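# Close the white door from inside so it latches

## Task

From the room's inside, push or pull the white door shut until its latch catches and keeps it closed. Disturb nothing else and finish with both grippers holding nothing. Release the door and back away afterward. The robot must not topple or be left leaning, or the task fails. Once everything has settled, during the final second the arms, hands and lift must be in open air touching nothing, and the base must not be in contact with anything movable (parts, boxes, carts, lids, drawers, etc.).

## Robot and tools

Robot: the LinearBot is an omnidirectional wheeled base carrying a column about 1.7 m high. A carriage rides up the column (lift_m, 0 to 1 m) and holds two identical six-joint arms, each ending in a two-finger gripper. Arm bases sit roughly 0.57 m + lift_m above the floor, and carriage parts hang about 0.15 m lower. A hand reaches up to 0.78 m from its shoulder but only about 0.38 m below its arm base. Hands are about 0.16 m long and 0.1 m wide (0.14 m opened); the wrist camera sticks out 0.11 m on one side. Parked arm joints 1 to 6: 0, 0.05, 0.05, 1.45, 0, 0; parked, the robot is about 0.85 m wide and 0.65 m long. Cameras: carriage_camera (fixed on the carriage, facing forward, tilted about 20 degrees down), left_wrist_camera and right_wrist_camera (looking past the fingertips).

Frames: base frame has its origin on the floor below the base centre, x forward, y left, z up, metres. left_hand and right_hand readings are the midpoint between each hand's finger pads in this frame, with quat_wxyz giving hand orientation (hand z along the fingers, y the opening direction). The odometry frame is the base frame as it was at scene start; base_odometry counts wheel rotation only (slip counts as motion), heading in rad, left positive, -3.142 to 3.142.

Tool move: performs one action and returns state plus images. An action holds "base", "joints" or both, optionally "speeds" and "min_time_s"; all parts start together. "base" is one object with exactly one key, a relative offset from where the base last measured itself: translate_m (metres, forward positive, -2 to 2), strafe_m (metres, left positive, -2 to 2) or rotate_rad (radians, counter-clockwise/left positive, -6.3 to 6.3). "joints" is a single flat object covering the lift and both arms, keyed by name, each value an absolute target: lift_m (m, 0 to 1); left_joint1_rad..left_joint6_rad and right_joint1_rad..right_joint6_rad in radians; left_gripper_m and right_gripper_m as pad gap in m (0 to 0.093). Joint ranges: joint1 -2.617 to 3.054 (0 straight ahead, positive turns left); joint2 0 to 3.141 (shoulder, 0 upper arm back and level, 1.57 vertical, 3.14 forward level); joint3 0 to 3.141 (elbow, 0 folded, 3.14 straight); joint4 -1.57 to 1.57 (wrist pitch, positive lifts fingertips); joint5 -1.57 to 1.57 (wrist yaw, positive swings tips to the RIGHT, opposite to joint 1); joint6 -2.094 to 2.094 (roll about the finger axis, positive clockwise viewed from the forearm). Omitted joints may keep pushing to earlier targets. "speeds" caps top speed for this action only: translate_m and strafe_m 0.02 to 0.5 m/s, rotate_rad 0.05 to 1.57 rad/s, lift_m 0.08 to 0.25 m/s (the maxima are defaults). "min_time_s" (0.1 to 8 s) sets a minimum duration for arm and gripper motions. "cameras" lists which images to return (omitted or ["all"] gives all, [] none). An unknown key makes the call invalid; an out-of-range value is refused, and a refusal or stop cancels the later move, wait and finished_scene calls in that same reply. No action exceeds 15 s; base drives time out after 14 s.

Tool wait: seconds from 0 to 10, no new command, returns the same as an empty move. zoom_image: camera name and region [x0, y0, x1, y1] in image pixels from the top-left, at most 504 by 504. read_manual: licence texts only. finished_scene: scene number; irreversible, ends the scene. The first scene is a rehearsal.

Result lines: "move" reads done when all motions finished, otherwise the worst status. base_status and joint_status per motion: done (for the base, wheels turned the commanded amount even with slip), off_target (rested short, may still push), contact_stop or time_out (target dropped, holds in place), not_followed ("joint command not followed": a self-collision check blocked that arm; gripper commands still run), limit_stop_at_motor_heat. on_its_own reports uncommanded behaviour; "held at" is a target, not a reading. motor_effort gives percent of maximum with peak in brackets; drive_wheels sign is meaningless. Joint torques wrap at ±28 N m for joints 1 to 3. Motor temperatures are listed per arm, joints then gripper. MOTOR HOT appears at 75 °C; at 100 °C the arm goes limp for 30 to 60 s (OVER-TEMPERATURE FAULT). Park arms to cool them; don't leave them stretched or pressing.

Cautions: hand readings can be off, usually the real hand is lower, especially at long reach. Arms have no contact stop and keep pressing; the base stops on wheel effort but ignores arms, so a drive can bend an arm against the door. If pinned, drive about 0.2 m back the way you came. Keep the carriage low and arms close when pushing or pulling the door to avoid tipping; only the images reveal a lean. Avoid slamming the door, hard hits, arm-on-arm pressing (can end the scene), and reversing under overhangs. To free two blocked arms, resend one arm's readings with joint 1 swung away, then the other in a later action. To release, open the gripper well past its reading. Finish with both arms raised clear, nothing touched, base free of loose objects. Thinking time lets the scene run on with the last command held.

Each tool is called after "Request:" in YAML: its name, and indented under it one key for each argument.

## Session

Request:
move:

Scene clock: 0.00 s.
Joint torques (N m): no reading
Motor temperatures (°C): left_arm=[30 32 35 29 28 30 27] | right_arm=[31 33 34 30 29 29 31]
base_odometry: x=+0.000 y=+0.000 heading=+0.000
base_status: not commanded
joint_positions: lift_m=+0.300 left_joint1_rad=-0.004 left_joint2_rad=+0.044 left_joint3_rad=+0.038 left_joint4_rad=+1.478 left_joint5_rad=-0.003 left_joint6_rad=-0.042 left_gripper_m=+0.09396 right_joint1_rad=-0.020 right_joint2_rad=+0.054 right_joint3_rad=+0.039 right_joint4_rad=+1.497 right_joint5_rad=+0.020 right_joint6_rad=+0.048 right_gripper_m=+0.09396
joint_status: not commanded
motor_effort: lift_m=+18 drive_wheels=-1
left_hand: x=+0.2410 y=+0.2976 z=+1.3090 quat_wxyz=(+0.999, -0.002, +0.049, -0.023) (m; base frame)
right_hand: x=+0.2394 y=-0.3011 z=+1.3095 quat_wxyz=(+0.999, +0.011, +0.045, +0.013) (m; base frame)
pictures: carriage_camera, left_wrist_camera, right_wrist_camera
Images, in order (width x height): carriage_camera 672x504, left_wrist_camera 672x504, right_wrist_camera 672x504.

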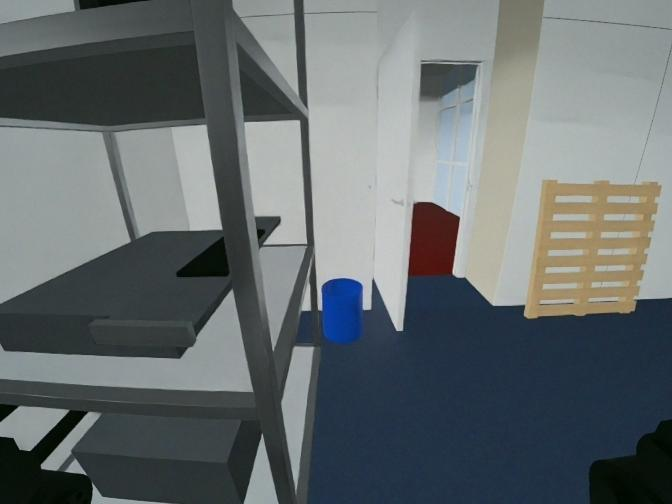

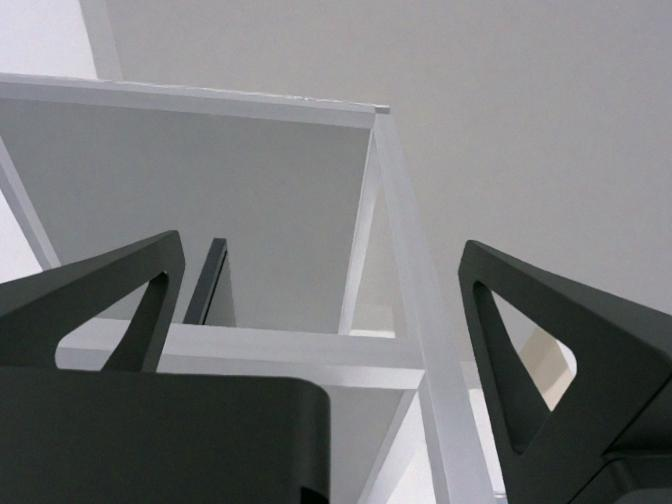

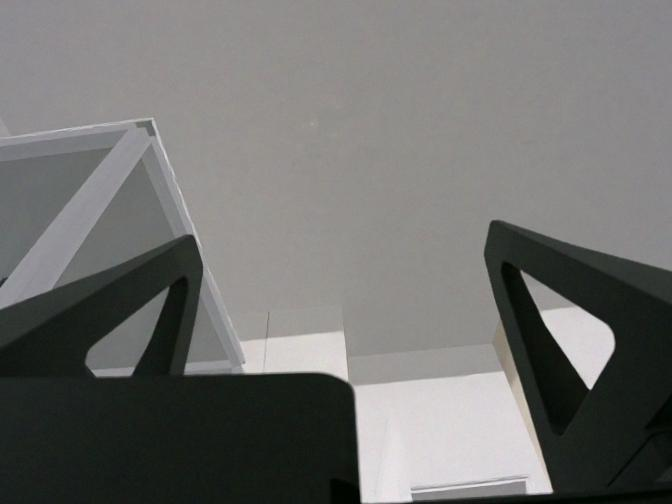

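Request:
move:
  base: {"strafe_m":-0.5}
  joints: {"lift_m":0.0,"left_gripper_m":0,"right_gripper_m":0}
  cameras: ["carriage_camera"]

Scene clock: 17.37 s.
Joint torques (N m): left_arm=[-0.05 4.04 5.71 -0.19 0.07 0.05] | right_arm=[-0.12 4 5.79 -0.29 -0.11 -0.06]
Motor temperatures (°C): left_arm=[30 33 37 29 27 30 27] | right_arm=[31 33 35 30 29 29 31]
move: done
base_odometry: x=+0.000 y=-0.500 heading=-0.001
base_status: done
joint_positions: lift_m=+0.000 left_joint1_rad=-0.003 left_joint2_rad=+0.044 left_joint3_rad=+0.038 left_joint4_rad=+1.478 left_joint5_rad=-0.003 left_joint6_rad=-0.042 left_gripper_m=+0.00059 right_joint1_rad=-0.020 right_joint2_rad=+0.054 right_joint3_rad=+0.039 right_joint4_rad=+1.497 right_joint5_rad=+0.020 right_joint6_rad=+0.048 right_gripper_m=+0.00009
joint_status: all done
motor_effort: lift_m=+19(19) drive_wheels=-3(20)
left_hand: x=+0.2410 y=+0.2976 z=+1.0089 quat_wxyz=(+0.999, -0.002, +0.049, -0.022) (m; base frame)
right_hand: x=+0.2394 y=-0.3011 z=+1.0094 quat_wxyz=(+0.999, +0.011, +0.045, +0.014) (m; base frame)
pictures: carriage_camera
Images, in order (width x height): carriage_camera 672x504.

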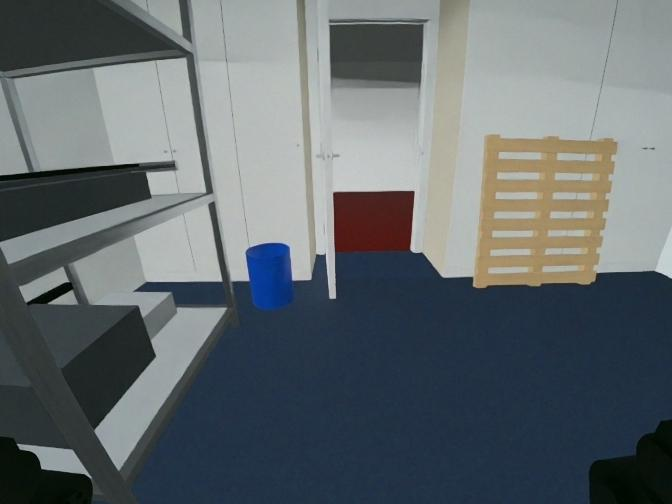

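Request:
move:
  base: {"translate_m":1.18}
  joints: {"left_joint1_rad":0,"left_joint2_rad":2.2,"left_joint3_rad":1.35,"left_joint4_rad":0.85,"left_joint5_rad":0,"left_joint6_rad":0}
  min_time_s: 3.5
  cameras: ["carriage_camera"]

Scene clock: 28.50 s.
Joint torques (N m): left_arm=[0.31 -11.95 8.53 1.86 0.14 0.18] | right_arm=[-0.16 3.97 5.78 -0.31 -0.08 -0.04]
Motor temperatures (°C): left_arm=[30 34 38 30 27 30 27] | right_arm=[31 34 35 30 29 29 31]
move: done
base_odometry: x=+1.180 y=-0.502 heading=-0.001
base_status: done
joint_positions: lift_m=+0.000 left_joint1_rad=-0.003 left_joint2_rad=+2.190 left_joint3_rad=+1.325 left_joint4_rad=+0.859 left_joint5_rad=-0.003 left_joint6_rad=-0.011 left_gripper_m=+0.00059 right_joint1_rad=-0.020 right_joint2_rad=+0.054 right_joint3_rad=+0.039 right_joint4_rad=+1.497 right_joint5_rad=+0.020 right_joint6_rad=+0.048 right_gripper_m=+0.00009
joint_status: all done
motor_effort: lift_m=+18(19) drive_wheels=-2(17)
left_hand: x=+0.8388 y=+0.2956 z=+0.7601 quat_wxyz=(+0.705, -0.004, +0.709, -0.004) (m; base frame)
right_hand: x=+0.2394 y=-0.3011 z=+1.0094 quat_wxyz=(+0.999, +0.011, +0.045, +0.014) (m; base frame)
pictures: carriage_camera
Images, in order (width x height): carriage_camera 672x504.

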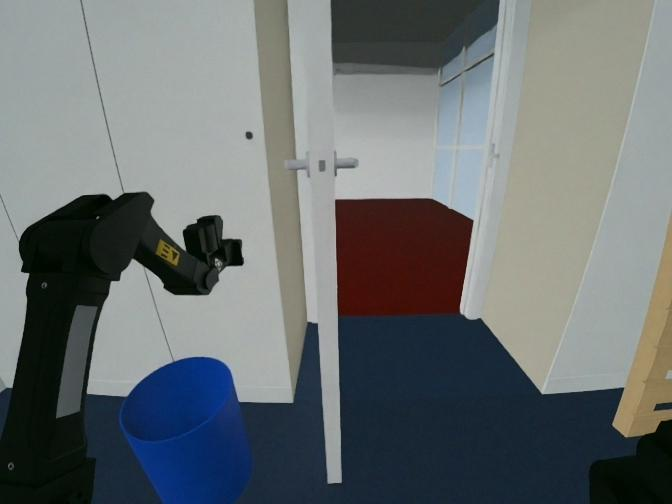

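Request:
move:
  base: {"translate_m":0.055}
  cameras: []

Request:
move:
  base: {"strafe_m":-0.3}
  speeds: {"strafe_m":0.15}
  cameras: ["carriage_camera"]

Scene clock: 44.23 s.
Joint torques (N m): left_arm=[0.09 -11.9 8.54 1.92 0.13 0.19] | right_arm=[-0.13 3.97 5.85 -0.27 -0.11 -0.04]
Motor temperatures (°C): left_arm=[30 37 41 32 27 30 27] | right_arm=[31 34 36 30 29 29 31]
move: done
base_odometry: x=+1.235 y=-0.502 heading=-0.001
base_status: done
joint_positions: lift_m=+0.000 left_joint1_rad=-0.003 left_joint2_rad=+2.191 left_joint3_rad=+1.325 left_joint4_rad=+0.855 left_joint5_rad=-0.003 left_joint6_rad=-0.011 left_gripper_m=+0.00059 right_joint1_rad=-0.020 right_joint2_rad=+0.054 right_joint3_rad=+0.039 right_joint4_rad=+1.496 right_joint5_rad=+0.020 right_joint6_rad=+0.048 right_gripper_m=+0.00009
joint_status: not commanded
motor_effort: lift_m=+19(19) drive_wheels=-2(14)
left_hand: x=+0.8388 y=+0.2956 z=+0.7582 quat_wxyz=(+0.703, -0.004, +0.711, -0.004) (m; base frame)
right_hand: x=+0.2396 y=-0.3011 z=+1.0094 quat_wxyz=(+0.999, +0.011, +0.045, +0.014) (m; base frame)
pictures: none
No camera images: "cameras" was empty.

Scene clock: 47.20 s.
Joint torques (N m): left_arm=[0.24 -12.15 8.43 1.96 0.28 0.04] | right_arm=[-0.24 3.97 5.81 -0.28 -0.09 -0.04]
Motor temperatures (°C): left_arm=[30 38 41 33 28 30 27] | right_arm=[31 34 36 30 29 29 31]
move: done
base_odometry: x=+1.234 y=-0.802 heading=-0.001
base_status: done
joint_positions: lift_m=+0.000 left_joint1_rad=-0.006 left_joint2_rad=+2.191 left_joint3_rad=+1.325 left_joint4_rad=+0.854 left_joint5_rad=-0.014 left_joint6_rad=+0.002 left_gripper_m=+0.00058 right_joint1_rad=-0.020 right_joint2_rad=+0.054 right_joint3_rad=+0.039 right_joint4_rad=+1.496 right_joint5_rad=+0.020 right_joint6_rad=+0.048 right_gripper_m=+0.00009
joint_status: not commanded
motor_effort: lift_m=+19(19) drive_wheels=+0(13)
left_hand: x=+0.8389 y=+0.2959 z=+0.7584 quat_wxyz=(+0.703, -0.002, +0.711, +0.004) (m; base frame)
right_hand: x=+0.2396 y=-0.3011 z=+1.0094 quat_wxyz=(+0.999, +0.011, +0.045, +0.014) (m; base frame)
pictures: carriage_camera
Images, in order (width x height): carriage_camera 672x504.

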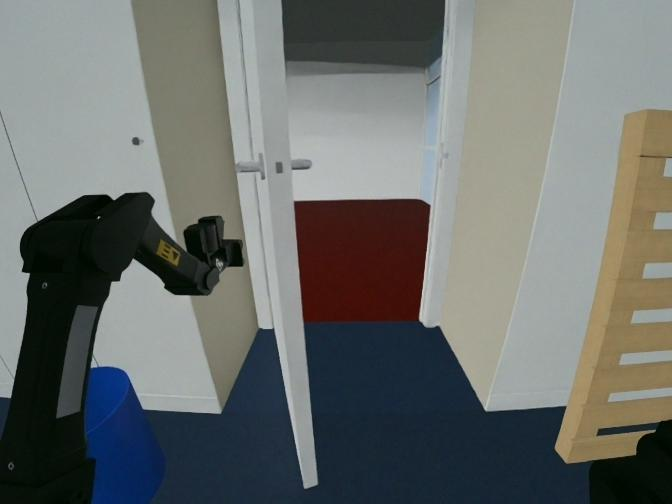

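Now inside the alcove; forward a bit, then strafe with joint1 swing.

Request:
move:
  base: {"translate_m":0.12}
  cameras: []

Request:
move:
  base: {"strafe_m":-0.2}
  joints: {"left_joint1_rad":-0.6}
  speeds: {"strafe_m":0.12}
  min_time_s: 3.5
  cameras: []

Request:
move:
  base: {"translate_m":0.18}
  speeds: {"translate_m":0.12}
  cameras: ["carriage_camera"]

Scene clock: 60.40 s.
Joint torques (N m): left_arm=[0.29 -12.19 8.55 1.94 0.27 0.05] | right_arm=[-0.17 3.93 5.76 -0.28 -0.08 -0.04]
Motor temperatures (°C): left_arm=[30 41 41 35 28 30 28] | right_arm=[31 34 36 30 29 29 31]
move: done
base_odometry: x=+1.354 y=-0.802 heading=-0.002
base_status: done
joint_positions: lift_m=+0.000 left_joint1_rad=-0.006 left_joint2_rad=+2.191 left_joint3_rad=+1.325 left_joint4_rad=+0.853 left_joint5_rad=-0.014 left_joint6_rad=+0.002 left_gripper_m=+0.00058 right_joint1_rad=-0.020 right_joint2_rad=+0.054 right_joint3_rad=+0.039 right_joint4_rad=+1.496 right_joint5_rad=+0.020 right_joint6_rad=+0.048 right_gripper_m=+0.00009
joint_status: not commanded
motor_effort: lift_m=+19(19) drive_wheels=-2(12)
left_hand: x=+0.8390 y=+0.2959 z=+0.7580 quat_wxyz=(+0.703, -0.002, +0.712, +0.004) (m; base frame)
right_hand: x=+0.2396 y=-0.3011 z=+1.0094 quat_wxyz=(+0.999, +0.011, +0.045, +0.014) (m; base frame)
pictures: none
No camera images: "cameras" was empty.

Scene clock: 64.20 s.
Joint torques (N m): left_arm=[-0.77 -12.3 8.59 1.95 0.24 0.01] | right_arm=[-0.14 4 5.76 -0.3 -0.1 -0.04]
Motor temperatures (°C): left_arm=[30 42 41 35 28 30 28] | right_arm=[31 34 36 30 29 29 31]
move: done
base_odometry: x=+1.354 y=-1.002 heading=-0.001
base_status: done
joint_positions: lift_m=+0.000 left_joint1_rad=-0.593 left_joint2_rad=+2.191 left_joint3_rad=+1.325 left_joint4_rad=+0.852 left_joint5_rad=-0.013 left_joint6_rad=+0.002 left_gripper_m=+0.00057 right_joint1_rad=-0.020 right_joint2_rad=+0.054 right_joint3_rad=+0.039 right_joint4_rad=+1.496 right_joint5_rad=+0.020 right_joint6_rad=+0.048 right_gripper_m=+0.00009
joint_status: all done
motor_effort: lift_m=+18(19) drive_wheels=+2(13)
left_hand: x=+0.7336 y=-0.0498 z=+0.7577 quat_wxyz=(+0.673, +0.204, +0.682, -0.200) (m; base frame)
right_hand: x=+0.2396 y=-0.3011 z=+1.0094 quat_wxyz=(+0.999, +0.011, +0.045, +0.014) (m; base frame)
pictures: none
No camera images: "cameras" was empty.

Scene clock: 66.57 s.
Joint torques (N m): left_arm=[-0.62 -12.22 8.5 1.93 0.22 0.05] | right_arm=[-0.2 3.93 5.74 -0.29 -0.1 -0.05]
Motor temperatures (°C): left_arm=[30 43 41 36 28 30 28] | right_arm=[30 34 36 30 29 29 31]
move: done
base_odometry: x=+1.534 y=-1.003 heading=-0.002
base_status: done
joint_positions: lift_m=+0.000 left_joint1_rad=-0.595 left_joint2_rad=+2.191 left_joint3_rad=+1.325 left_joint4_rad=+0.852 left_joint5_rad=-0.013 left_joint6_rad=+0.002 left_gripper_m=+0.00057 right_joint1_rad=-0.020 right_joint2_rad=+0.054 right_joint3_rad=+0.039 right_joint4_rad=+1.496 right_joint5_rad=+0.020 right_joint6_rad=+0.048 right_gripper_m=+0.00009
joint_status: not commanded
motor_effort: lift_m=+18(19) drive_wheels=-2(11)
left_hand: x=+0.7329 y=-0.0508 z=+0.7576 quat_wxyz=(+0.673, +0.205, +0.682, -0.201) (m; base frame)
right_hand: x=+0.2396 y=-0.3011 z=+1.0094 quat_wxyz=(+0.999, +0.011, +0.045, +0.014) (m; base frame)
pictures: carriage_camera
Images, in order (width x height): carriage_camera 672x504.

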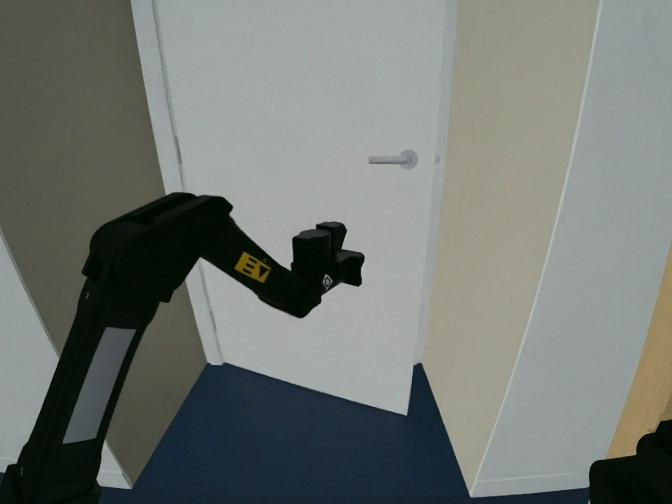

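Request:
move:
  base: {"strafe_m":0.09}
  joints: {"left_joint1_rad":-0.1,"right_joint1_rad":0,"right_joint2_rad":2.2,"right_joint3_rad":1.35,"right_joint4_rad":0.85,"right_joint5_rad":0,"right_joint6_rad":0}
  min_time_s: 2
  cameras: ["carriage_camera"]

Scene clock: 79.90 s.
Joint torques (N m): left_arm=[0.36 -12.21 8.44 1.95 0.22 0.03] | right_arm=[0.81 -11.4 9.18 2.27 -0.2 -0.16]
Motor temperatures (°C): left_arm=[30 45 42 38 28 30 28] | right_arm=[30 35 37 30 29 29 31]
move: done
base_odometry: x=+1.535 y=-0.913 heading=-0.002
base_status: done
joint_positions: lift_m=+0.000 left_joint1_rad=-0.105 left_joint2_rad=+2.191 left_joint3_rad=+1.325 left_joint4_rad=+0.852 left_joint5_rad=-0.010 left_joint6_rad=+0.002 left_gripper_m=+0.00057 right_joint1_rad=-0.010 right_joint2_rad=+2.191 right_joint3_rad=+1.325 right_joint4_rad=+0.854 right_joint5_rad=+0.013 right_joint6_rad=+0.009 right_gripper_m=+0.00009
joint_status: all done
motor_effort: lift_m=+18(19) drive_wheels=+0(12)
left_hand: x=+0.8357 y=+0.2336 z=+0.7576 quat_wxyz=(+0.701, +0.035, +0.711, -0.033) (m; base frame)
right_hand: x=+0.8388 y=-0.3057 z=+0.7581 quat_wxyz=(+0.703, +0.011, +0.711, -0.005) (m; base frame)
pictures: carriage_camera
Images, in order (width x height): carriage_camera 672x504.

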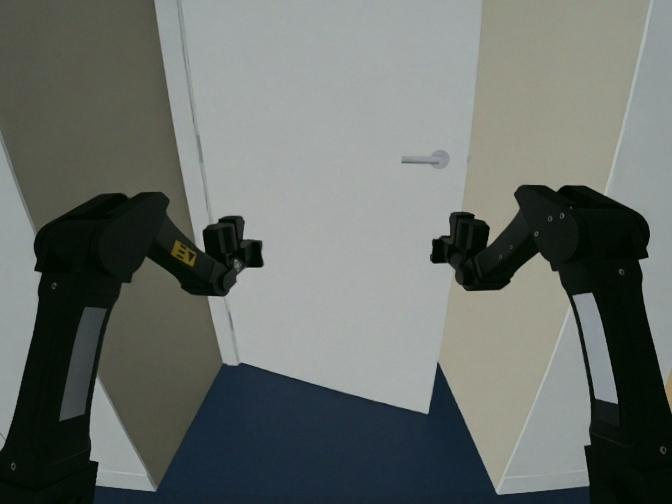

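Request:
move:
  joints: {"right_joint1_rad":0.1,"left_joint1_rad":0,"left_joint2_rad":0.05,"left_joint3_rad":0.05,"left_joint4_rad":1.45,"left_joint5_rad":0,"left_joint6_rad":0}
  base: {"translate_m":0.35}
  speeds: {"translate_m":0.13}
  cameras: ["carriage_camera"]

Scene clock: 89.77 s.
Joint torques (N m): left_arm=[0.38 3.17 4.82 0.03 0.23 0.04] | right_arm=[-0.9 -2.56 21.89 2.07 0.22 -0.12]
Motor temperatures (°C): left_arm=[30 45 42 37 28 30 28] | right_arm=[30 37 38 32 29 29 31]
move: done
base_odometry: x=+1.884 y=-0.913 heading=-0.003
base_status: done
joint_positions: lift_m=+0.000 left_joint1_rad=-0.007 left_joint2_rad=+0.057 left_joint3_rad=+0.056 left_joint4_rad=+1.440 left_joint5_rad=-0.009 left_joint6_rad=+0.002 left_gripper_m=+0.00057 right_joint1_rad=+0.107 right_joint2_rad=+2.100 right_joint3_rad=+1.191 right_joint4_rad=+0.872 right_joint5_rad=-0.032 right_joint6_rad=+0.006 right_gripper_m=+0.00008
joint_status: all done
motor_effort: lift_m=+18(18) drive_wheels=+23(24)
left_hand: x=+0.2489 y=+0.2985 z=+1.0127 quat_wxyz=(+0.998, -0.004, +0.066, -0.002) (m; base frame)
right_hand: x=+0.8080 y=-0.2278 z=+0.7566 quat_wxyz=(+0.692, -0.047, +0.718, +0.051) (m; base frame)
pictures: carriage_camera
Images, in order (width x height): carriage_camera 672x504.

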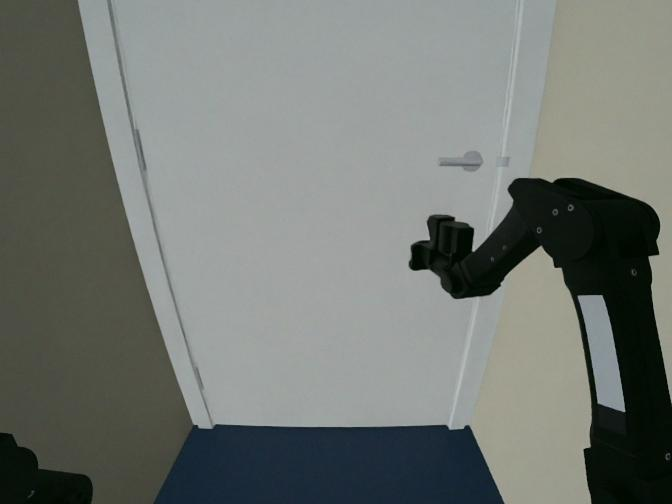

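Request:
move:
  base: {"translate_m":0.035}
  speeds: {"translate_m":0.1}
  cameras: ["carriage_camera"]

Request:
move:
  base: {"translate_m":-0.3}
  speeds: {"translate_m":0.25}
  cameras: ["carriage_camera"]

Request:
zoom_image:
  camera: "carriage_camera"
  region: [360, 0, 520, 420]

Scene clock: 97.50 s.
Joint torques (N m): left_arm=[0.39 3.18 5.04 -0.07 0.2 0.01] | right_arm=[2.93 1.89 -27.38 2.04 2.27 -0.05]
Motor temperatures (°C): left_arm=[30 43 42 35 28 30 28] | right_arm=[30 36 46 33 30 29 31]
move: contact_stop
base_odometry: x=+1.908 y=-0.913 heading=-0.007
base_status: translate_m contact_stop (by the wheels' count: +0.024 of +0.035)
joint_positions: lift_m=+0.000 left_joint1_rad=-0.005 left_joint2_rad=+0.055 left_joint3_rad=+0.053 left_joint4_rad=+1.445 left_joint5_rad=-0.007 left_joint6_rad=+0.002 left_gripper_m=+0.00057 right_joint1_rad=+0.068 right_joint2_rad=+2.052 right_joint3_rad=+1.120 right_joint4_rad=+0.867 right_joint5_rad=-0.250 right_joint6_rad=+0.001 right_gripper_m=+0.00008
joint_status: not commanded
motor_effort: lift_m=+17(18) drive_wheels=+26(55)
left_hand: x=+0.2479 y=+0.2982 z=+1.0122 quat_wxyz=(+0.998, -0.003, +0.064, -0.001) (m; base frame)
right_hand: x=+0.7875 y=-0.2155 z=+0.7521 quat_wxyz=(+0.675, -0.109, +0.720, +0.114) (m; base frame)
pictures: carriage_camera
Images, in order (width x height): carriage_camera 672x504.

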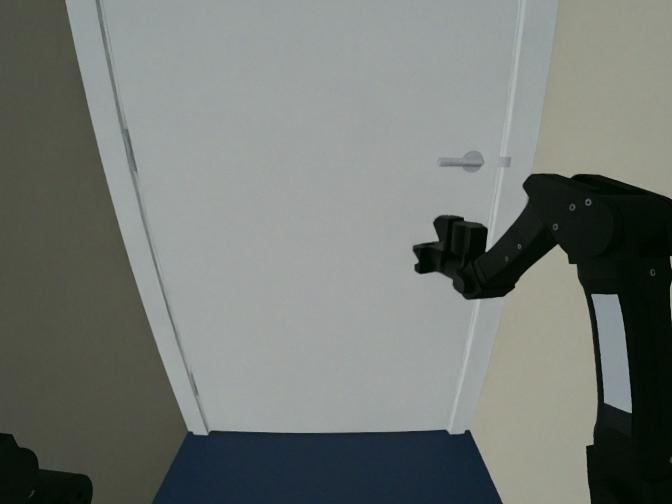

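not run: a stop came earlier in this reply.

Scaled by 1.200 from the camera's 672x504 image, which has a finer 960x720 frame.

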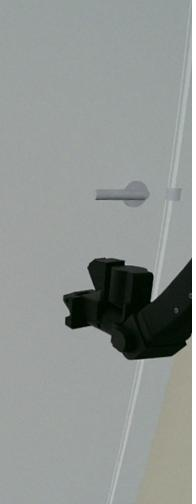

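Pressed firmly; back off.

Request:
move:
  base: {"translate_m":-0.5}
  speeds: {"translate_m":0.25}
  cameras: ["carriage_camera"]

Request:
move:
  base: {"translate_m":-0.15}
  joints: {"right_joint1_rad":0,"right_joint2_rad":0.05,"right_joint3_rad":0.05,"right_joint4_rad":1.45,"right_joint5_rad":0,"right_joint6_rad":0}
  min_time_s: 2
  cameras: ["carriage_camera"]

Request:
zoom_image:
  camera: "carriage_camera"
  region: [180, 0, 480, 360]

Scene clock: 107.03 s.
Joint torques (N m): left_arm=[0.2 3.21 5.11 -0.04 0.15 0.03] | right_arm=[0.01 -11.51 8.91 2.22 0.05 -0.05]
Motor temperatures (°C): left_arm=[30 41 41 34 28 30 28] | right_arm=[31 37 56 34 32 29 31]
move: done
base_odometry: x=+1.408 y=-0.909 heading=-0.008
base_status: done
joint_positions: lift_m=+0.000 left_joint1_rad=-0.005 left_joint2_rad=+0.055 left_joint3_rad=+0.053 left_joint4_rad=+1.446 left_joint5_rad=-0.006 left_joint6_rad=+0.002 left_gripper_m=+0.00057 right_joint1_rad=+0.097 right_joint2_rad=+2.189 right_joint3_rad=+1.328 right_joint4_rad=+0.856 right_joint5_rad=-0.013 right_joint6_rad=+0.001 right_gripper_m=+0.00008
joint_status: not commanded
motor_effort: lift_m=+17(18) drive_wheels=-2(21)
left_hand: x=+0.2479 y=+0.2981 z=+1.0120 quat_wxyz=(+0.998, -0.003, +0.064, -0.001) (m; base frame)
right_hand: x=+0.8361 y=-0.2344 z=+0.7614 quat_wxyz=(+0.704, -0.039, +0.708, +0.039) (m; base frame)
pictures: carriage_camera
Images, in order (width x height): carriage_camera 672x504.

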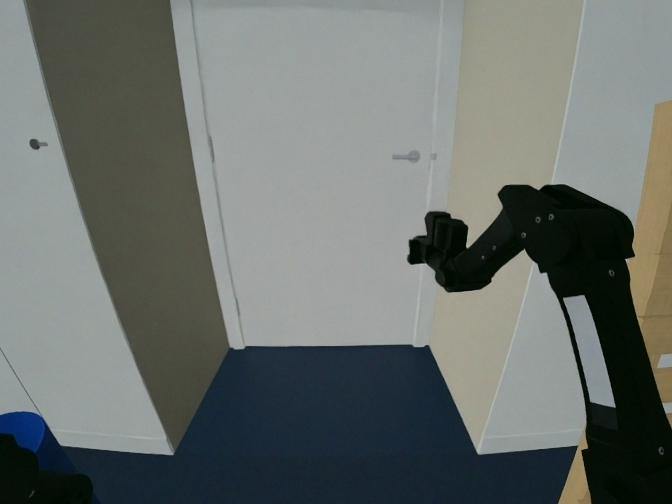

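Scene clock: 109.33 s.
Joint torques (N m): left_arm=[0.24 3.28 4.92 -0.1 0.16 0.04] | right_arm=[-0.94 3.08 4.74 -0.05 0.04 -0.05]
Motor temperatures (°C): left_arm=[30 40 41 34 28 30 28] | right_arm=[31 38 55 33 32 29 31]
move: done
base_odometry: x=+1.258 y=-0.908 heading=-0.008
base_status: done
joint_positions: lift_m=+0.000 left_joint1_rad=-0.005 left_joint2_rad=+0.055 left_joint3_rad=+0.053 left_joint4_rad=+1.446 left_joint5_rad=-0.006 left_joint6_rad=+0.002 left_gripper_m=+0.00057 right_joint1_rad=+0.009 right_joint2_rad=+0.058 right_joint3_rad=+0.059 right_joint4_rad=+1.438 right_joint5_rad=-0.012 right_joint6_rad=+0.001 right_gripper_m=+0.00008
joint_status: all done
motor_effort: lift_m=+17(18) drive_wheels=-1(15)
left_hand: x=+0.2478 y=+0.2981 z=+1.0120 quat_wxyz=(+0.998, -0.003, +0.063, -0.001) (m; base frame)
right_hand: x=+0.2487 y=-0.2948 z=+1.0135 quat_wxyz=(+0.998, -0.006, +0.066, +0.005) (m; base frame)
pictures: carriage_camera
Images, in order (width x height): carriage_camera 672x504.

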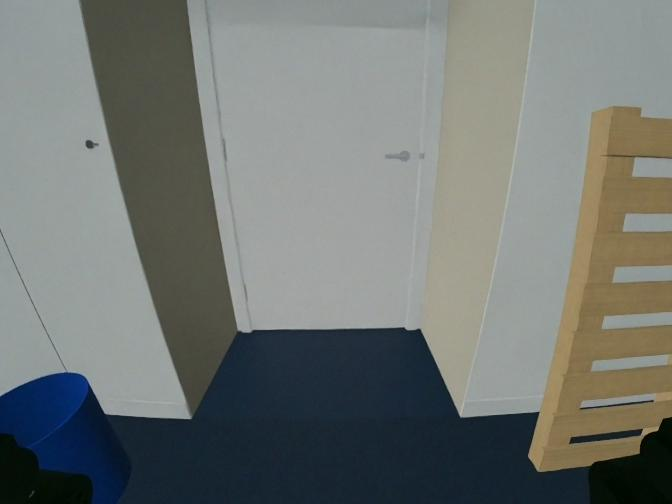

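Scaled by 1.400 from the camera's 672x504 image, which has a finer 960x720 frame.

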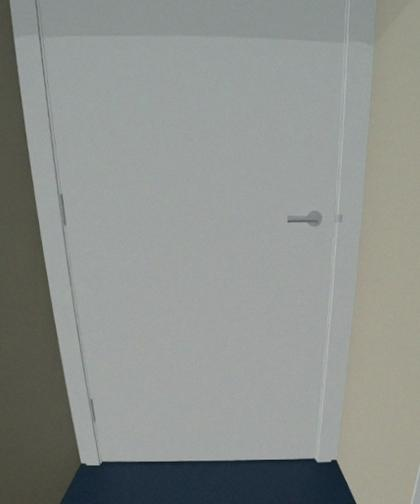

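Request:
finished_scene:
  scene: 2

The scene is finished: the task was done.


## Next scene

The same job, from a new start.

Request:
move:
  cameras: ["carriage_camera"]

Scene clock: 0.00 s.
Joint torques (N m): no reading
Motor temperatures (°C): left_arm=[29 32 34 29 27 30 27] | right_arm=[30 31 34 29 29 29 31]
base_odometry: x=+0.000 y=+0.000 heading=+0.000
base_status: not commanded
joint_positions: lift_m=+0.300 left_joint1_rad=-0.008 left_joint2_rad=+0.051 left_joint3_rad=+0.041 left_joint4_rad=+1.440 left_joint5_rad=+0.011 left_joint6_rad=+0.011 left_gripper_m=+0.09396 right_joint1_rad=+0.018 right_joint2_rad=+0.067 right_joint3_rad=+0.063 right_joint4_rad=+1.447 right_joint5_rad=+0.039 right_joint6_rad=-0.006 right_gripper_m=+0.09396
joint_status: not commanded
motor_effort: lift_m=+18 drive_wheels=+0
left_hand: x=+0.2518 y=+0.2950 z=+1.3085 quat_wxyz=(+0.997, +0.006, +0.071, +0.001) (m; base frame)
right_hand: x=+0.2485 y=-0.3032 z=+1.3145 quat_wxyz=(+0.998, +0.018, +0.064, +0.005) (m; base frame)
pictures: carriage_camera
Images, in order (width x height): carriage_camera 672x504.

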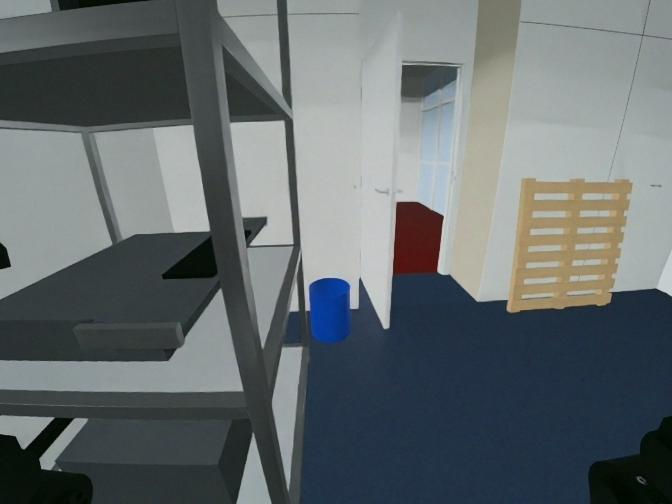

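Request:
move:
  base: {"strafe_m":-0.5}
  joints: {"lift_m":0.0,"left_gripper_m":0,"right_gripper_m":0}
  cameras: []

Request:
move:
  base: {"rotate_rad":0.06}
  cameras: ["carriage_camera"]

Scene clock: 10.53 s.
Joint torques (N m): left_arm=[-0.2 3.82 5.65 -0.12 0.1 0.05] | right_arm=[-0.28 3.95 6.11 -0.21 -0.11 -0.05]
Motor temperatures (°C): left_arm=[29 32 35 29 27 30 27] | right_arm=[30 32 34 29 29 29 31]
move: done
base_odometry: x=+0.000 y=-0.500 heading=-0.001
base_status: done
joint_positions: lift_m=+0.000 left_joint1_rad=-0.007 left_joint2_rad=+0.051 left_joint3_rad=+0.041 left_joint4_rad=+1.440 left_joint5_rad=+0.011 left_joint6_rad=+0.011 left_gripper_m=+0.00059 right_joint1_rad=+0.019 right_joint2_rad=+0.067 right_joint3_rad=+0.063 right_joint4_rad=+1.447 right_joint5_rad=+0.039 right_joint6_rad=-0.006 right_gripper_m=+0.00010
joint_status: all done
motor_effort: lift_m=+19(20) drive_wheels=-3(18)
left_hand: x=+0.2518 y=+0.2950 z=+1.0084 quat_wxyz=(+0.997, +0.006, +0.071, +0.001) (m; base frame)
right_hand: x=+0.2485 y=-0.3032 z=+1.0144 quat_wxyz=(+0.998, +0.018, +0.064, +0.005) (m; base frame)
pictures: none
No camera images: "cameras" was empty.

Scene clock: 11.37 s.
Joint torques (N m): left_arm=[-0.14 3.95 5.46 -0.09 0.09 0.01] | right_arm=[-0.14 3.79 6.08 -0.21 -0.11 -0.04]
Motor temperatures (°C): left_arm=[29 32 35 29 27 30 27] | right_arm=[30 32 34 29 29 29 31]
move: done
base_odometry: x=+0.000 y=-0.500 heading=+0.059
base_status: done
joint_positions: lift_m=+0.000 left_joint1_rad=-0.007 left_joint2_rad=+0.051 left_joint3_rad=+0.041 left_joint4_rad=+1.440 left_joint5_rad=+0.011 left_joint6_rad=+0.011 left_gripper_m=+0.00059 right_joint1_rad=+0.019 right_joint2_rad=+0.067 right_joint3_rad=+0.063 right_joint4_rad=+1.447 right_joint5_rad=+0.039 right_joint6_rad=-0.006 right_gripper_m=+0.00010
joint_status: not commanded
motor_effort: lift_m=+19(19) drive_wheels=+1(9)
left_hand: x=+0.2518 y=+0.2950 z=+1.0084 quat_wxyz=(+0.997, +0.006, +0.071, +0.001) (m; base frame)
right_hand: x=+0.2485 y=-0.3032 z=+1.0144 quat_wxyz=(+0.998, +0.018, +0.064, +0.005) (m; base frame)
pictures: carriage_camera
Images, in order (width x height): carriage_camera 672x504.

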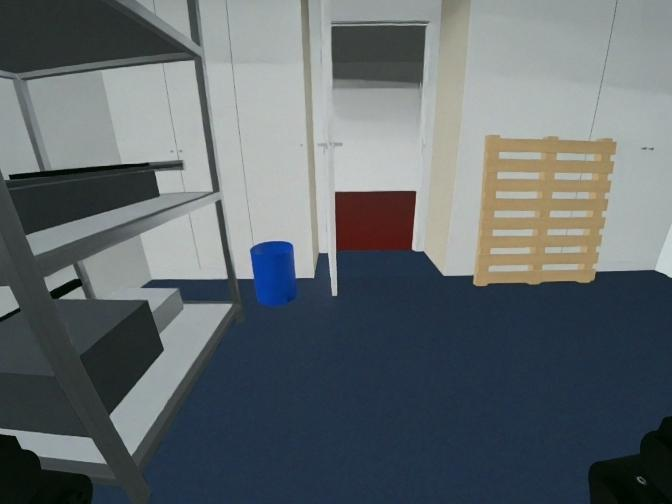

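Request:
move:
  base: {"translate_m":1.25}
  joints: {"left_joint1_rad":0,"left_joint2_rad":2.2,"left_joint3_rad":1.35,"left_joint4_rad":0.85,"left_joint5_rad":0,"left_joint6_rad":0}
  min_time_s: 3.5
  cameras: []

Request:
move:
  base: {"strafe_m":-0.3}
  speeds: {"strafe_m":0.15}
  cameras: ["carriage_camera"]

Scene clock: 23.33 s.
Joint torques (N m): left_arm=[0.43 -11.97 8.61 1.89 -0.01 -0.09] | right_arm=[-0.17 3.89 6.08 -0.19 -0.1 -0.05]
Motor temperatures (°C): left_arm=[29 33 36 30 27 30 27] | right_arm=[30 32 35 29 29 29 31]
move: done
base_odometry: x=+1.247 y=-0.427 heading=+0.059
base_status: done
joint_positions: lift_m=+0.000 left_joint1_rad=-0.007 left_joint2_rad=+2.191 left_joint3_rad=+1.324 left_joint4_rad=+0.856 left_joint5_rad=+0.011 left_joint6_rad=+0.011 left_gripper_m=+0.00058 right_joint1_rad=+0.019 right_joint2_rad=+0.067 right_joint3_rad=+0.063 right_joint4_rad=+1.446 right_joint5_rad=+0.039 right_joint6_rad=-0.006 right_gripper_m=+0.00010
joint_status: all done
motor_effort: lift_m=+19(19) drive_wheels=+0(18)
left_hand: x=+0.8387 y=+0.2906 z=+0.7583 quat_wxyz=(+0.703, +0.010, +0.711, -0.003) (m; base frame)
right_hand: x=+0.2486 y=-0.3032 z=+1.0144 quat_wxyz=(+0.998, +0.018, +0.064, +0.005) (m; base frame)
pictures: none
No camera images: "cameras" was empty.

Scene clock: 26.23 s.
Joint torques (N m): left_arm=[0.08 -11.81 8.47 1.95 0.27 -0.01] | right_arm=[-0.32 3.81 6.02 -0.21 -0.11 -0.04]
Motor temperatures (°C): left_arm=[29 34 37 31 27 30 27] | right_arm=[30 33 35 29 29 29 31]
move: done
base_odometry: x=+1.265 y=-0.727 heading=+0.059
base_status: done
joint_positions: lift_m=+0.000 left_joint1_rad=-0.004 left_joint2_rad=+2.191 left_joint3_rad=+1.324 left_joint4_rad=+0.855 left_joint5_rad=-0.014 left_joint6_rad=+0.007 left_gripper_m=+0.00058 right_joint1_rad=+0.019 right_joint2_rad=+0.067 right_joint3_rad=+0.063 right_joint4_rad=+1.446 right_joint5_rad=+0.039 right_joint6_rad=-0.006 right_gripper_m=+0.00010
joint_status: not commanded
motor_effort: lift_m=+19(19) drive_wheels=+0(12)
left_hand: x=+0.8387 y=+0.2970 z=+0.7581 quat_wxyz=(+0.703, -0.001, +0.711, +0.006) (m; base frame)
right_hand: x=+0.2486 y=-0.3032 z=+1.0144 quat_wxyz=(+0.998, +0.018, +0.064, +0.005) (m; base frame)
pictures: carriage_camera
Images, in order (width x height): carriage_camera 672x504.

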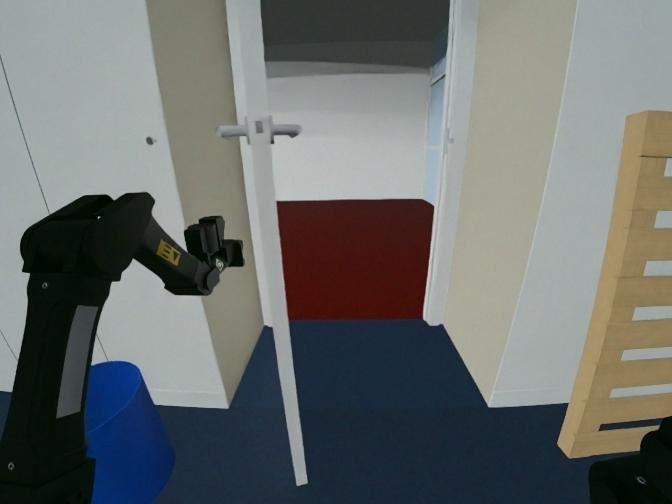

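Request:
move:
  base: {"translate_m":0.12}
  cameras: []

Request:
move:
  base: {"strafe_m":-0.2}
  joints: {"left_joint1_rad":-0.6}
  speeds: {"strafe_m":0.12}
  min_time_s: 3.5
  cameras: []

Request:
move:
  base: {"translate_m":0.18}
  speeds: {"translate_m":0.12}
  cameras: []

Request:
move:
  base: {"strafe_m":0.09}
  joints: {"left_joint1_rad":-0.1,"right_joint1_rad":0.1,"right_joint2_rad":2.2,"right_joint3_rad":1.35,"right_joint4_rad":0.85,"right_joint5_rad":0,"right_joint6_rad":0}
  min_time_s: 2
  cameras: ["carriage_camera"]

Scene clock: 37.30 s.
Joint torques (N m): left_arm=[0.32 -11.93 8.58 1.99 0.24 -0.03] | right_arm=[-0.1 3.84 6.09 -0.19 -0.09 -0.04]
Motor temperatures (°C): left_arm=[29 37 39 33 27 30 27] | right_arm=[30 33 35 29 29 29 31]
move: done
base_odometry: x=+1.385 y=-0.720 heading=+0.058
base_status: done
joint_positions: lift_m=+0.000 left_joint1_rad=-0.004 left_joint2_rad=+2.191 left_joint3_rad=+1.324 left_joint4_rad=+0.853 left_joint5_rad=-0.014 left_joint6_rad=+0.007 left_gripper_m=+0.00058 right_joint1_rad=+0.019 right_joint2_rad=+0.067 right_joint3_rad=+0.063 right_joint4_rad=+1.446 right_joint5_rad=+0.039 right_joint6_rad=-0.006 right_gripper_m=+0.00010
joint_status: not commanded
motor_effort: lift_m=+19(19) drive_wheels=-1(14)
left_hand: x=+0.8387 y=+0.2970 z=+0.7571 quat_wxyz=(+0.702, -0.001, +0.712, +0.006) (m; base frame)
right_hand: x=+0.2487 y=-0.3032 z=+1.0144 quat_wxyz=(+0.998, +0.018, +0.065, +0.005) (m; base frame)
pictures: none
No camera images: "cameras" was empty.

Scene clock: 41.10 s.
Joint torques (N m): left_arm=[-0.58 -12.1 8.72 1.98 0.27 0.14] | right_arm=[-0.21 3.85 6.02 -0.2 -0.1 -0.05]
Motor temperatures (°C): left_arm=[29 39 40 34 28 30 27] | right_arm=[30 33 35 29 29 29 31]
move: done
base_odometry: x=+1.397 y=-0.920 heading=+0.058
base_status: done
joint_positions: lift_m=+0.000 left_joint1_rad=-0.595 left_joint2_rad=+2.191 left_joint3_rad=+1.324 left_joint4_rad=+0.851 left_joint5_rad=-0.013 left_joint6_rad=-0.006 left_gripper_m=+0.00058 right_joint1_rad=+0.019 right_joint2_rad=+0.067 right_joint3_rad=+0.063 right_joint4_rad=+1.446 right_joint5_rad=+0.039 right_joint6_rad=-0.006 right_gripper_m=+0.00010
joint_status: all done
motor_effort: lift_m=+19(19) drive_wheels=-1(12)
left_hand: x=+0.7330 y=-0.0503 z=+0.7568 quat_wxyz=(+0.671, +0.202, +0.683, -0.203) (m; base frame)
right_hand: x=+0.2487 y=-0.3032 z=+1.0144 quat_wxyz=(+0.998, +0.019, +0.065, +0.005) (m; base frame)
pictures: none
No camera images: "cameras" was empty.

Scene clock: 43.47 s.
Joint torques (N m): left_arm=[-0.47 -11.81 8.57 2.03 0.26 0.12] | right_arm=[-0.09 3.78 6.06 -0.19 -0.09 -0.06]
Motor temperatures (°C): left_arm=[29 40 40 35 28 30 28] | right_arm=[30 33 35 29 29 29 31]
move: done
base_odometry: x=+1.577 y=-0.910 heading=+0.058
base_status: done
joint_positions: lift_m=+0.000 left_joint1_rad=-0.595 left_joint2_rad=+2.191 left_joint3_rad=+1.324 left_joint4_rad=+0.851 left_joint5_rad=-0.013 left_joint6_rad=-0.006 left_gripper_m=+0.00058 right_joint1_rad=+0.019 right_joint2_rad=+0.067 right_joint3_rad=+0.063 right_joint4_rad=+1.446 right_joint5_rad=+0.039 right_joint6_rad=-0.006 right_gripper_m=+0.00010
joint_status: not commanded
motor_effort: lift_m=+19(19) drive_wheels=-1(13)
left_hand: x=+0.7327 y=-0.0507 z=+0.7567 quat_wxyz=(+0.671, +0.203, +0.684, -0.203) (m; base frame)
right_hand: x=+0.2487 y=-0.3032 z=+1.0144 quat_wxyz=(+0.998, +0.019, +0.065, +0.005) (m; base frame)
pictures: none
No camera images: "cameras" was empty.

Scene clock: 45.77 s.
Joint torques (N m): left_arm=[0.24 -11.99 8.58 1.95 0.22 0.11] | right_arm=[0.34 -11.3 9.61 2.16 -0.2 0.04]
Motor temperatures (°C): left_arm=[29 40 41 35 28 30 28] | right_arm=[30 33 35 29 29 29 31]
move: done
base_odometry: x=+1.572 y=-0.820 heading=+0.058
base_status: done
joint_positions: lift_m=+0.000 left_joint1_rad=-0.104 left_joint2_rad=+2.191 left_joint3_rad=+1.324 left_joint4_rad=+0.851 left_joint5_rad=-0.011 left_joint6_rad=-0.006 left_gripper_m=+0.00058 right_joint1_rad=+0.094 right_joint2_rad=+2.191 right_joint3_rad=+1.324 right_joint4_rad=+0.854 right_joint5_rad=+0.013 right_joint6_rad=-0.006 right_gripper_m=+0.00010
joint_status: all done
motor_effort: lift_m=+18(19) drive_wheels=-1(13)
left_hand: x=+0.8356 y=+0.2342 z=+0.7569 quat_wxyz=(+0.701, +0.031, +0.712, -0.035) (m; base frame)
right_hand: x=+0.8362 y=-0.2410 z=+0.7577 quat_wxyz=(+0.702, -0.031, +0.711, +0.026) (m; base frame)
pictures: carriage_camera
Images, in order (width x height): carriage_camera 672x504.

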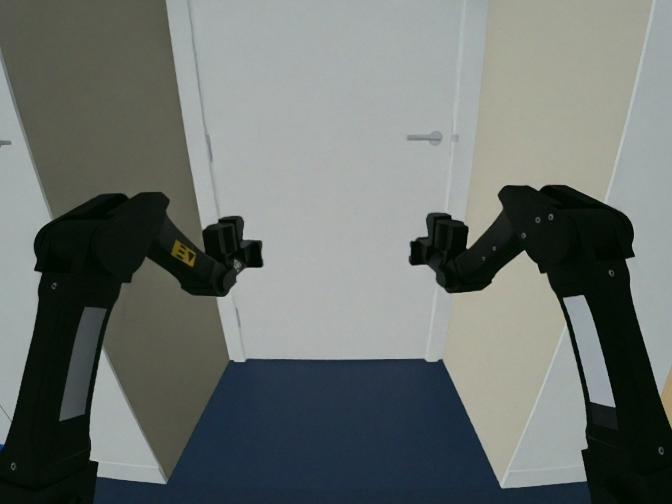

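Request:
move:
  joints: {"left_joint1_rad":0,"left_joint2_rad":0.05,"left_joint3_rad":0.05,"left_joint4_rad":1.45,"left_joint5_rad":0,"left_joint6_rad":0}
  base: {"translate_m":0.39}
  speeds: {"translate_m":0.13}
  cameras: ["carriage_camera"]

Scene clock: 57.40 s.
Joint torques (N m): left_arm=[0.27 3.29 4.55 -0.05 0.24 0.14] | right_arm=[-1.05 2.99 -26.41 2.01 -0.21 0.04]
Motor temperatures (°C): left_arm=[29 40 40 34 28 30 28] | right_arm=[30 35 40 31 29 29 31]
move: time_out
base_odometry: x=+1.959 y=-0.797 heading=+0.055
base_status: translate_m time_out (by the wheels' count: +0.388 of +0.390)
joint_positions: lift_m=+0.000 left_joint1_rad=-0.006 left_joint2_rad=+0.056 left_joint3_rad=+0.055 left_joint4_rad=+1.445 left_joint5_rad=-0.009 left_joint6_rad=-0.006 left_gripper_m=+0.00058 right_joint1_rad=+0.109 right_joint2_rad=+2.044 right_joint3_rad=+1.106 right_joint4_rad=+0.877 right_joint5_rad=+0.012 right_joint6_rad=-0.006 right_gripper_m=+0.00010
joint_status: all done
motor_effort: lift_m=+17(19) drive_wheels=+27(42)
left_hand: x=+0.2476 y=+0.2986 z=+1.0127 quat_wxyz=(+0.998, -0.005, +0.063, -0.006) (m; base frame)
right_hand: x=+0.7910 y=-0.2363 z=+0.7523 quat_wxyz=(+0.685, -0.038, +0.727, +0.031) (m; base frame)
pictures: carriage_camera
Images, in order (width x height): carriage_camera 672x504.

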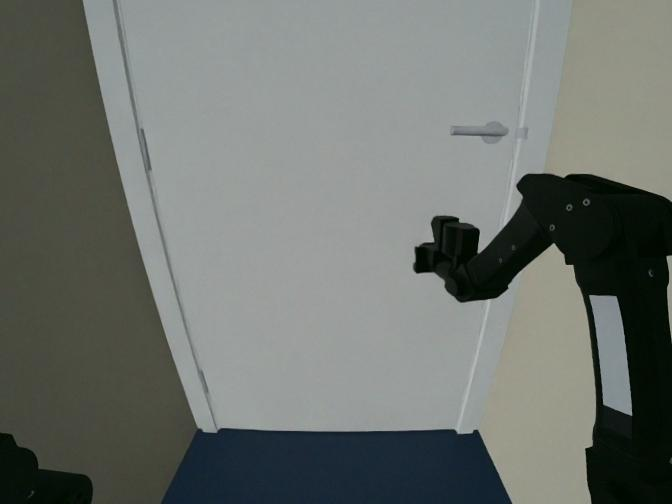

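Pressed as firmly as scene 2.

Request:
move:
  base: {"translate_m":-0.4}
  speeds: {"translate_m":0.25}
  cameras: []

Request:
move:
  base: {"translate_m":-0.2}
  joints: {"right_joint1_rad":0,"right_joint2_rad":0.05,"right_joint3_rad":0.05,"right_joint4_rad":1.45,"right_joint5_rad":0,"right_joint6_rad":0}
  min_time_s: 2
  cameras: ["carriage_camera"]

Request:
zoom_image:
  camera: "carriage_camera"
  region: [180, 0, 480, 360]

Scene clock: 65.93 s.
Joint torques (N m): left_arm=[0.35 3.23 4.75 -0.09 0.2 0.11] | right_arm=[-0.69 -11.15 9.32 2.18 -0.2 0.01]
Motor temperatures (°C): left_arm=[29 39 40 33 28 30 28] | right_arm=[30 36 47 32 29 29 31]
move: done
base_odometry: x=+1.559 y=-0.819 heading=+0.054
base_status: done
joint_positions: lift_m=+0.000 left_joint1_rad=-0.006 left_joint2_rad=+0.056 left_joint3_rad=+0.054 left_joint4_rad=+1.446 left_joint5_rad=-0.009 left_joint6_rad=-0.006 left_gripper_m=+0.00058 right_joint1_rad=+0.106 right_joint2_rad=+2.189 right_joint3_rad=+1.328 right_joint4_rad=+0.856 right_joint5_rad=+0.012 right_joint6_rad=-0.006 right_gripper_m=+0.00010
joint_status: not commanded
motor_effort: lift_m=+17(18) drive_wheels=-3(23)
left_hand: x=+0.2475 y=+0.2984 z=+1.0125 quat_wxyz=(+0.998, -0.004, +0.063, -0.006) (m; base frame)
right_hand: x=+0.8358 y=-0.2331 z=+0.7613 quat_wxyz=(+0.705, -0.036, +0.708, +0.031) (m; base frame)
pictures: none
No camera images: "cameras" was empty.

Scene clock: 68.23 s.
Joint torques (N m): left_arm=[0.43 3.26 4.68 -0.06 0.22 0.11] | right_arm=[-0.91 3 4.89 -0.07 -0.2 0.02]
Motor temperatures (°C): left_arm=[29 38 40 33 28 30 28] | right_arm=[30 36 47 32 29 29 31]
move: done
base_odometry: x=+1.360 y=-0.829 heading=+0.053
base_status: done
joint_positions: lift_m=+0.000 left_joint1_rad=-0.006 left_joint2_rad=+0.056 left_joint3_rad=+0.054 left_joint4_rad=+1.446 left_joint5_rad=-0.009 left_joint6_rad=-0.006 left_gripper_m=+0.00058 right_joint1_rad=+0.008 right_joint2_rad=+0.058 right_joint3_rad=+0.059 right_joint4_rad=+1.440 right_joint5_rad=+0.011 right_joint6_rad=-0.006 right_gripper_m=+0.00010
joint_status: all done
motor_effort: lift_m=+17(18) drive_wheels=-3(17)
left_hand: x=+0.2474 y=+0.2985 z=+1.0125 quat_wxyz=(+0.998, -0.004, +0.063, -0.006) (m; base frame)
right_hand: x=+0.2486 y=-0.2989 z=+1.0135 quat_wxyz=(+0.998, +0.005, +0.065, +0.000) (m; base frame)
pictures: carriage_camera
Images, in order (width x height): carriage_camera 672x504.

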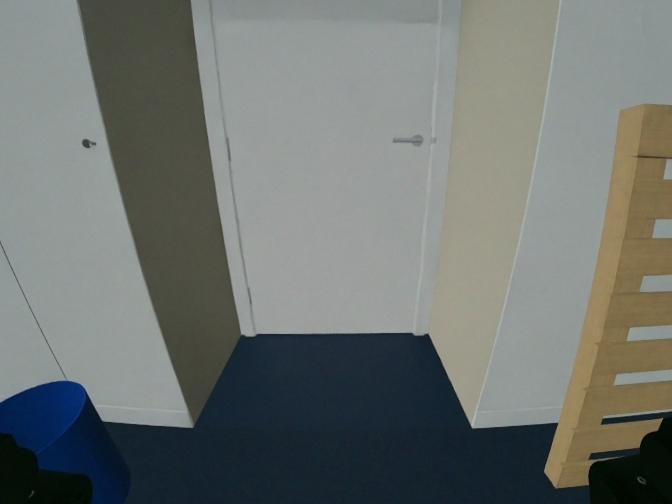

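Scaled by 1.400 from the camera's 672x504 image, which has a finer 960x720 frame.

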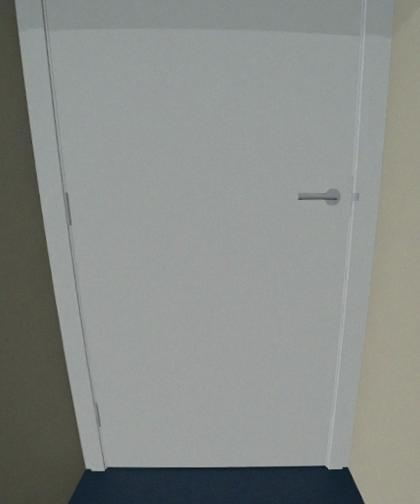

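Request:
finished_scene:
  scene: 3

The scene is finished: the task was done.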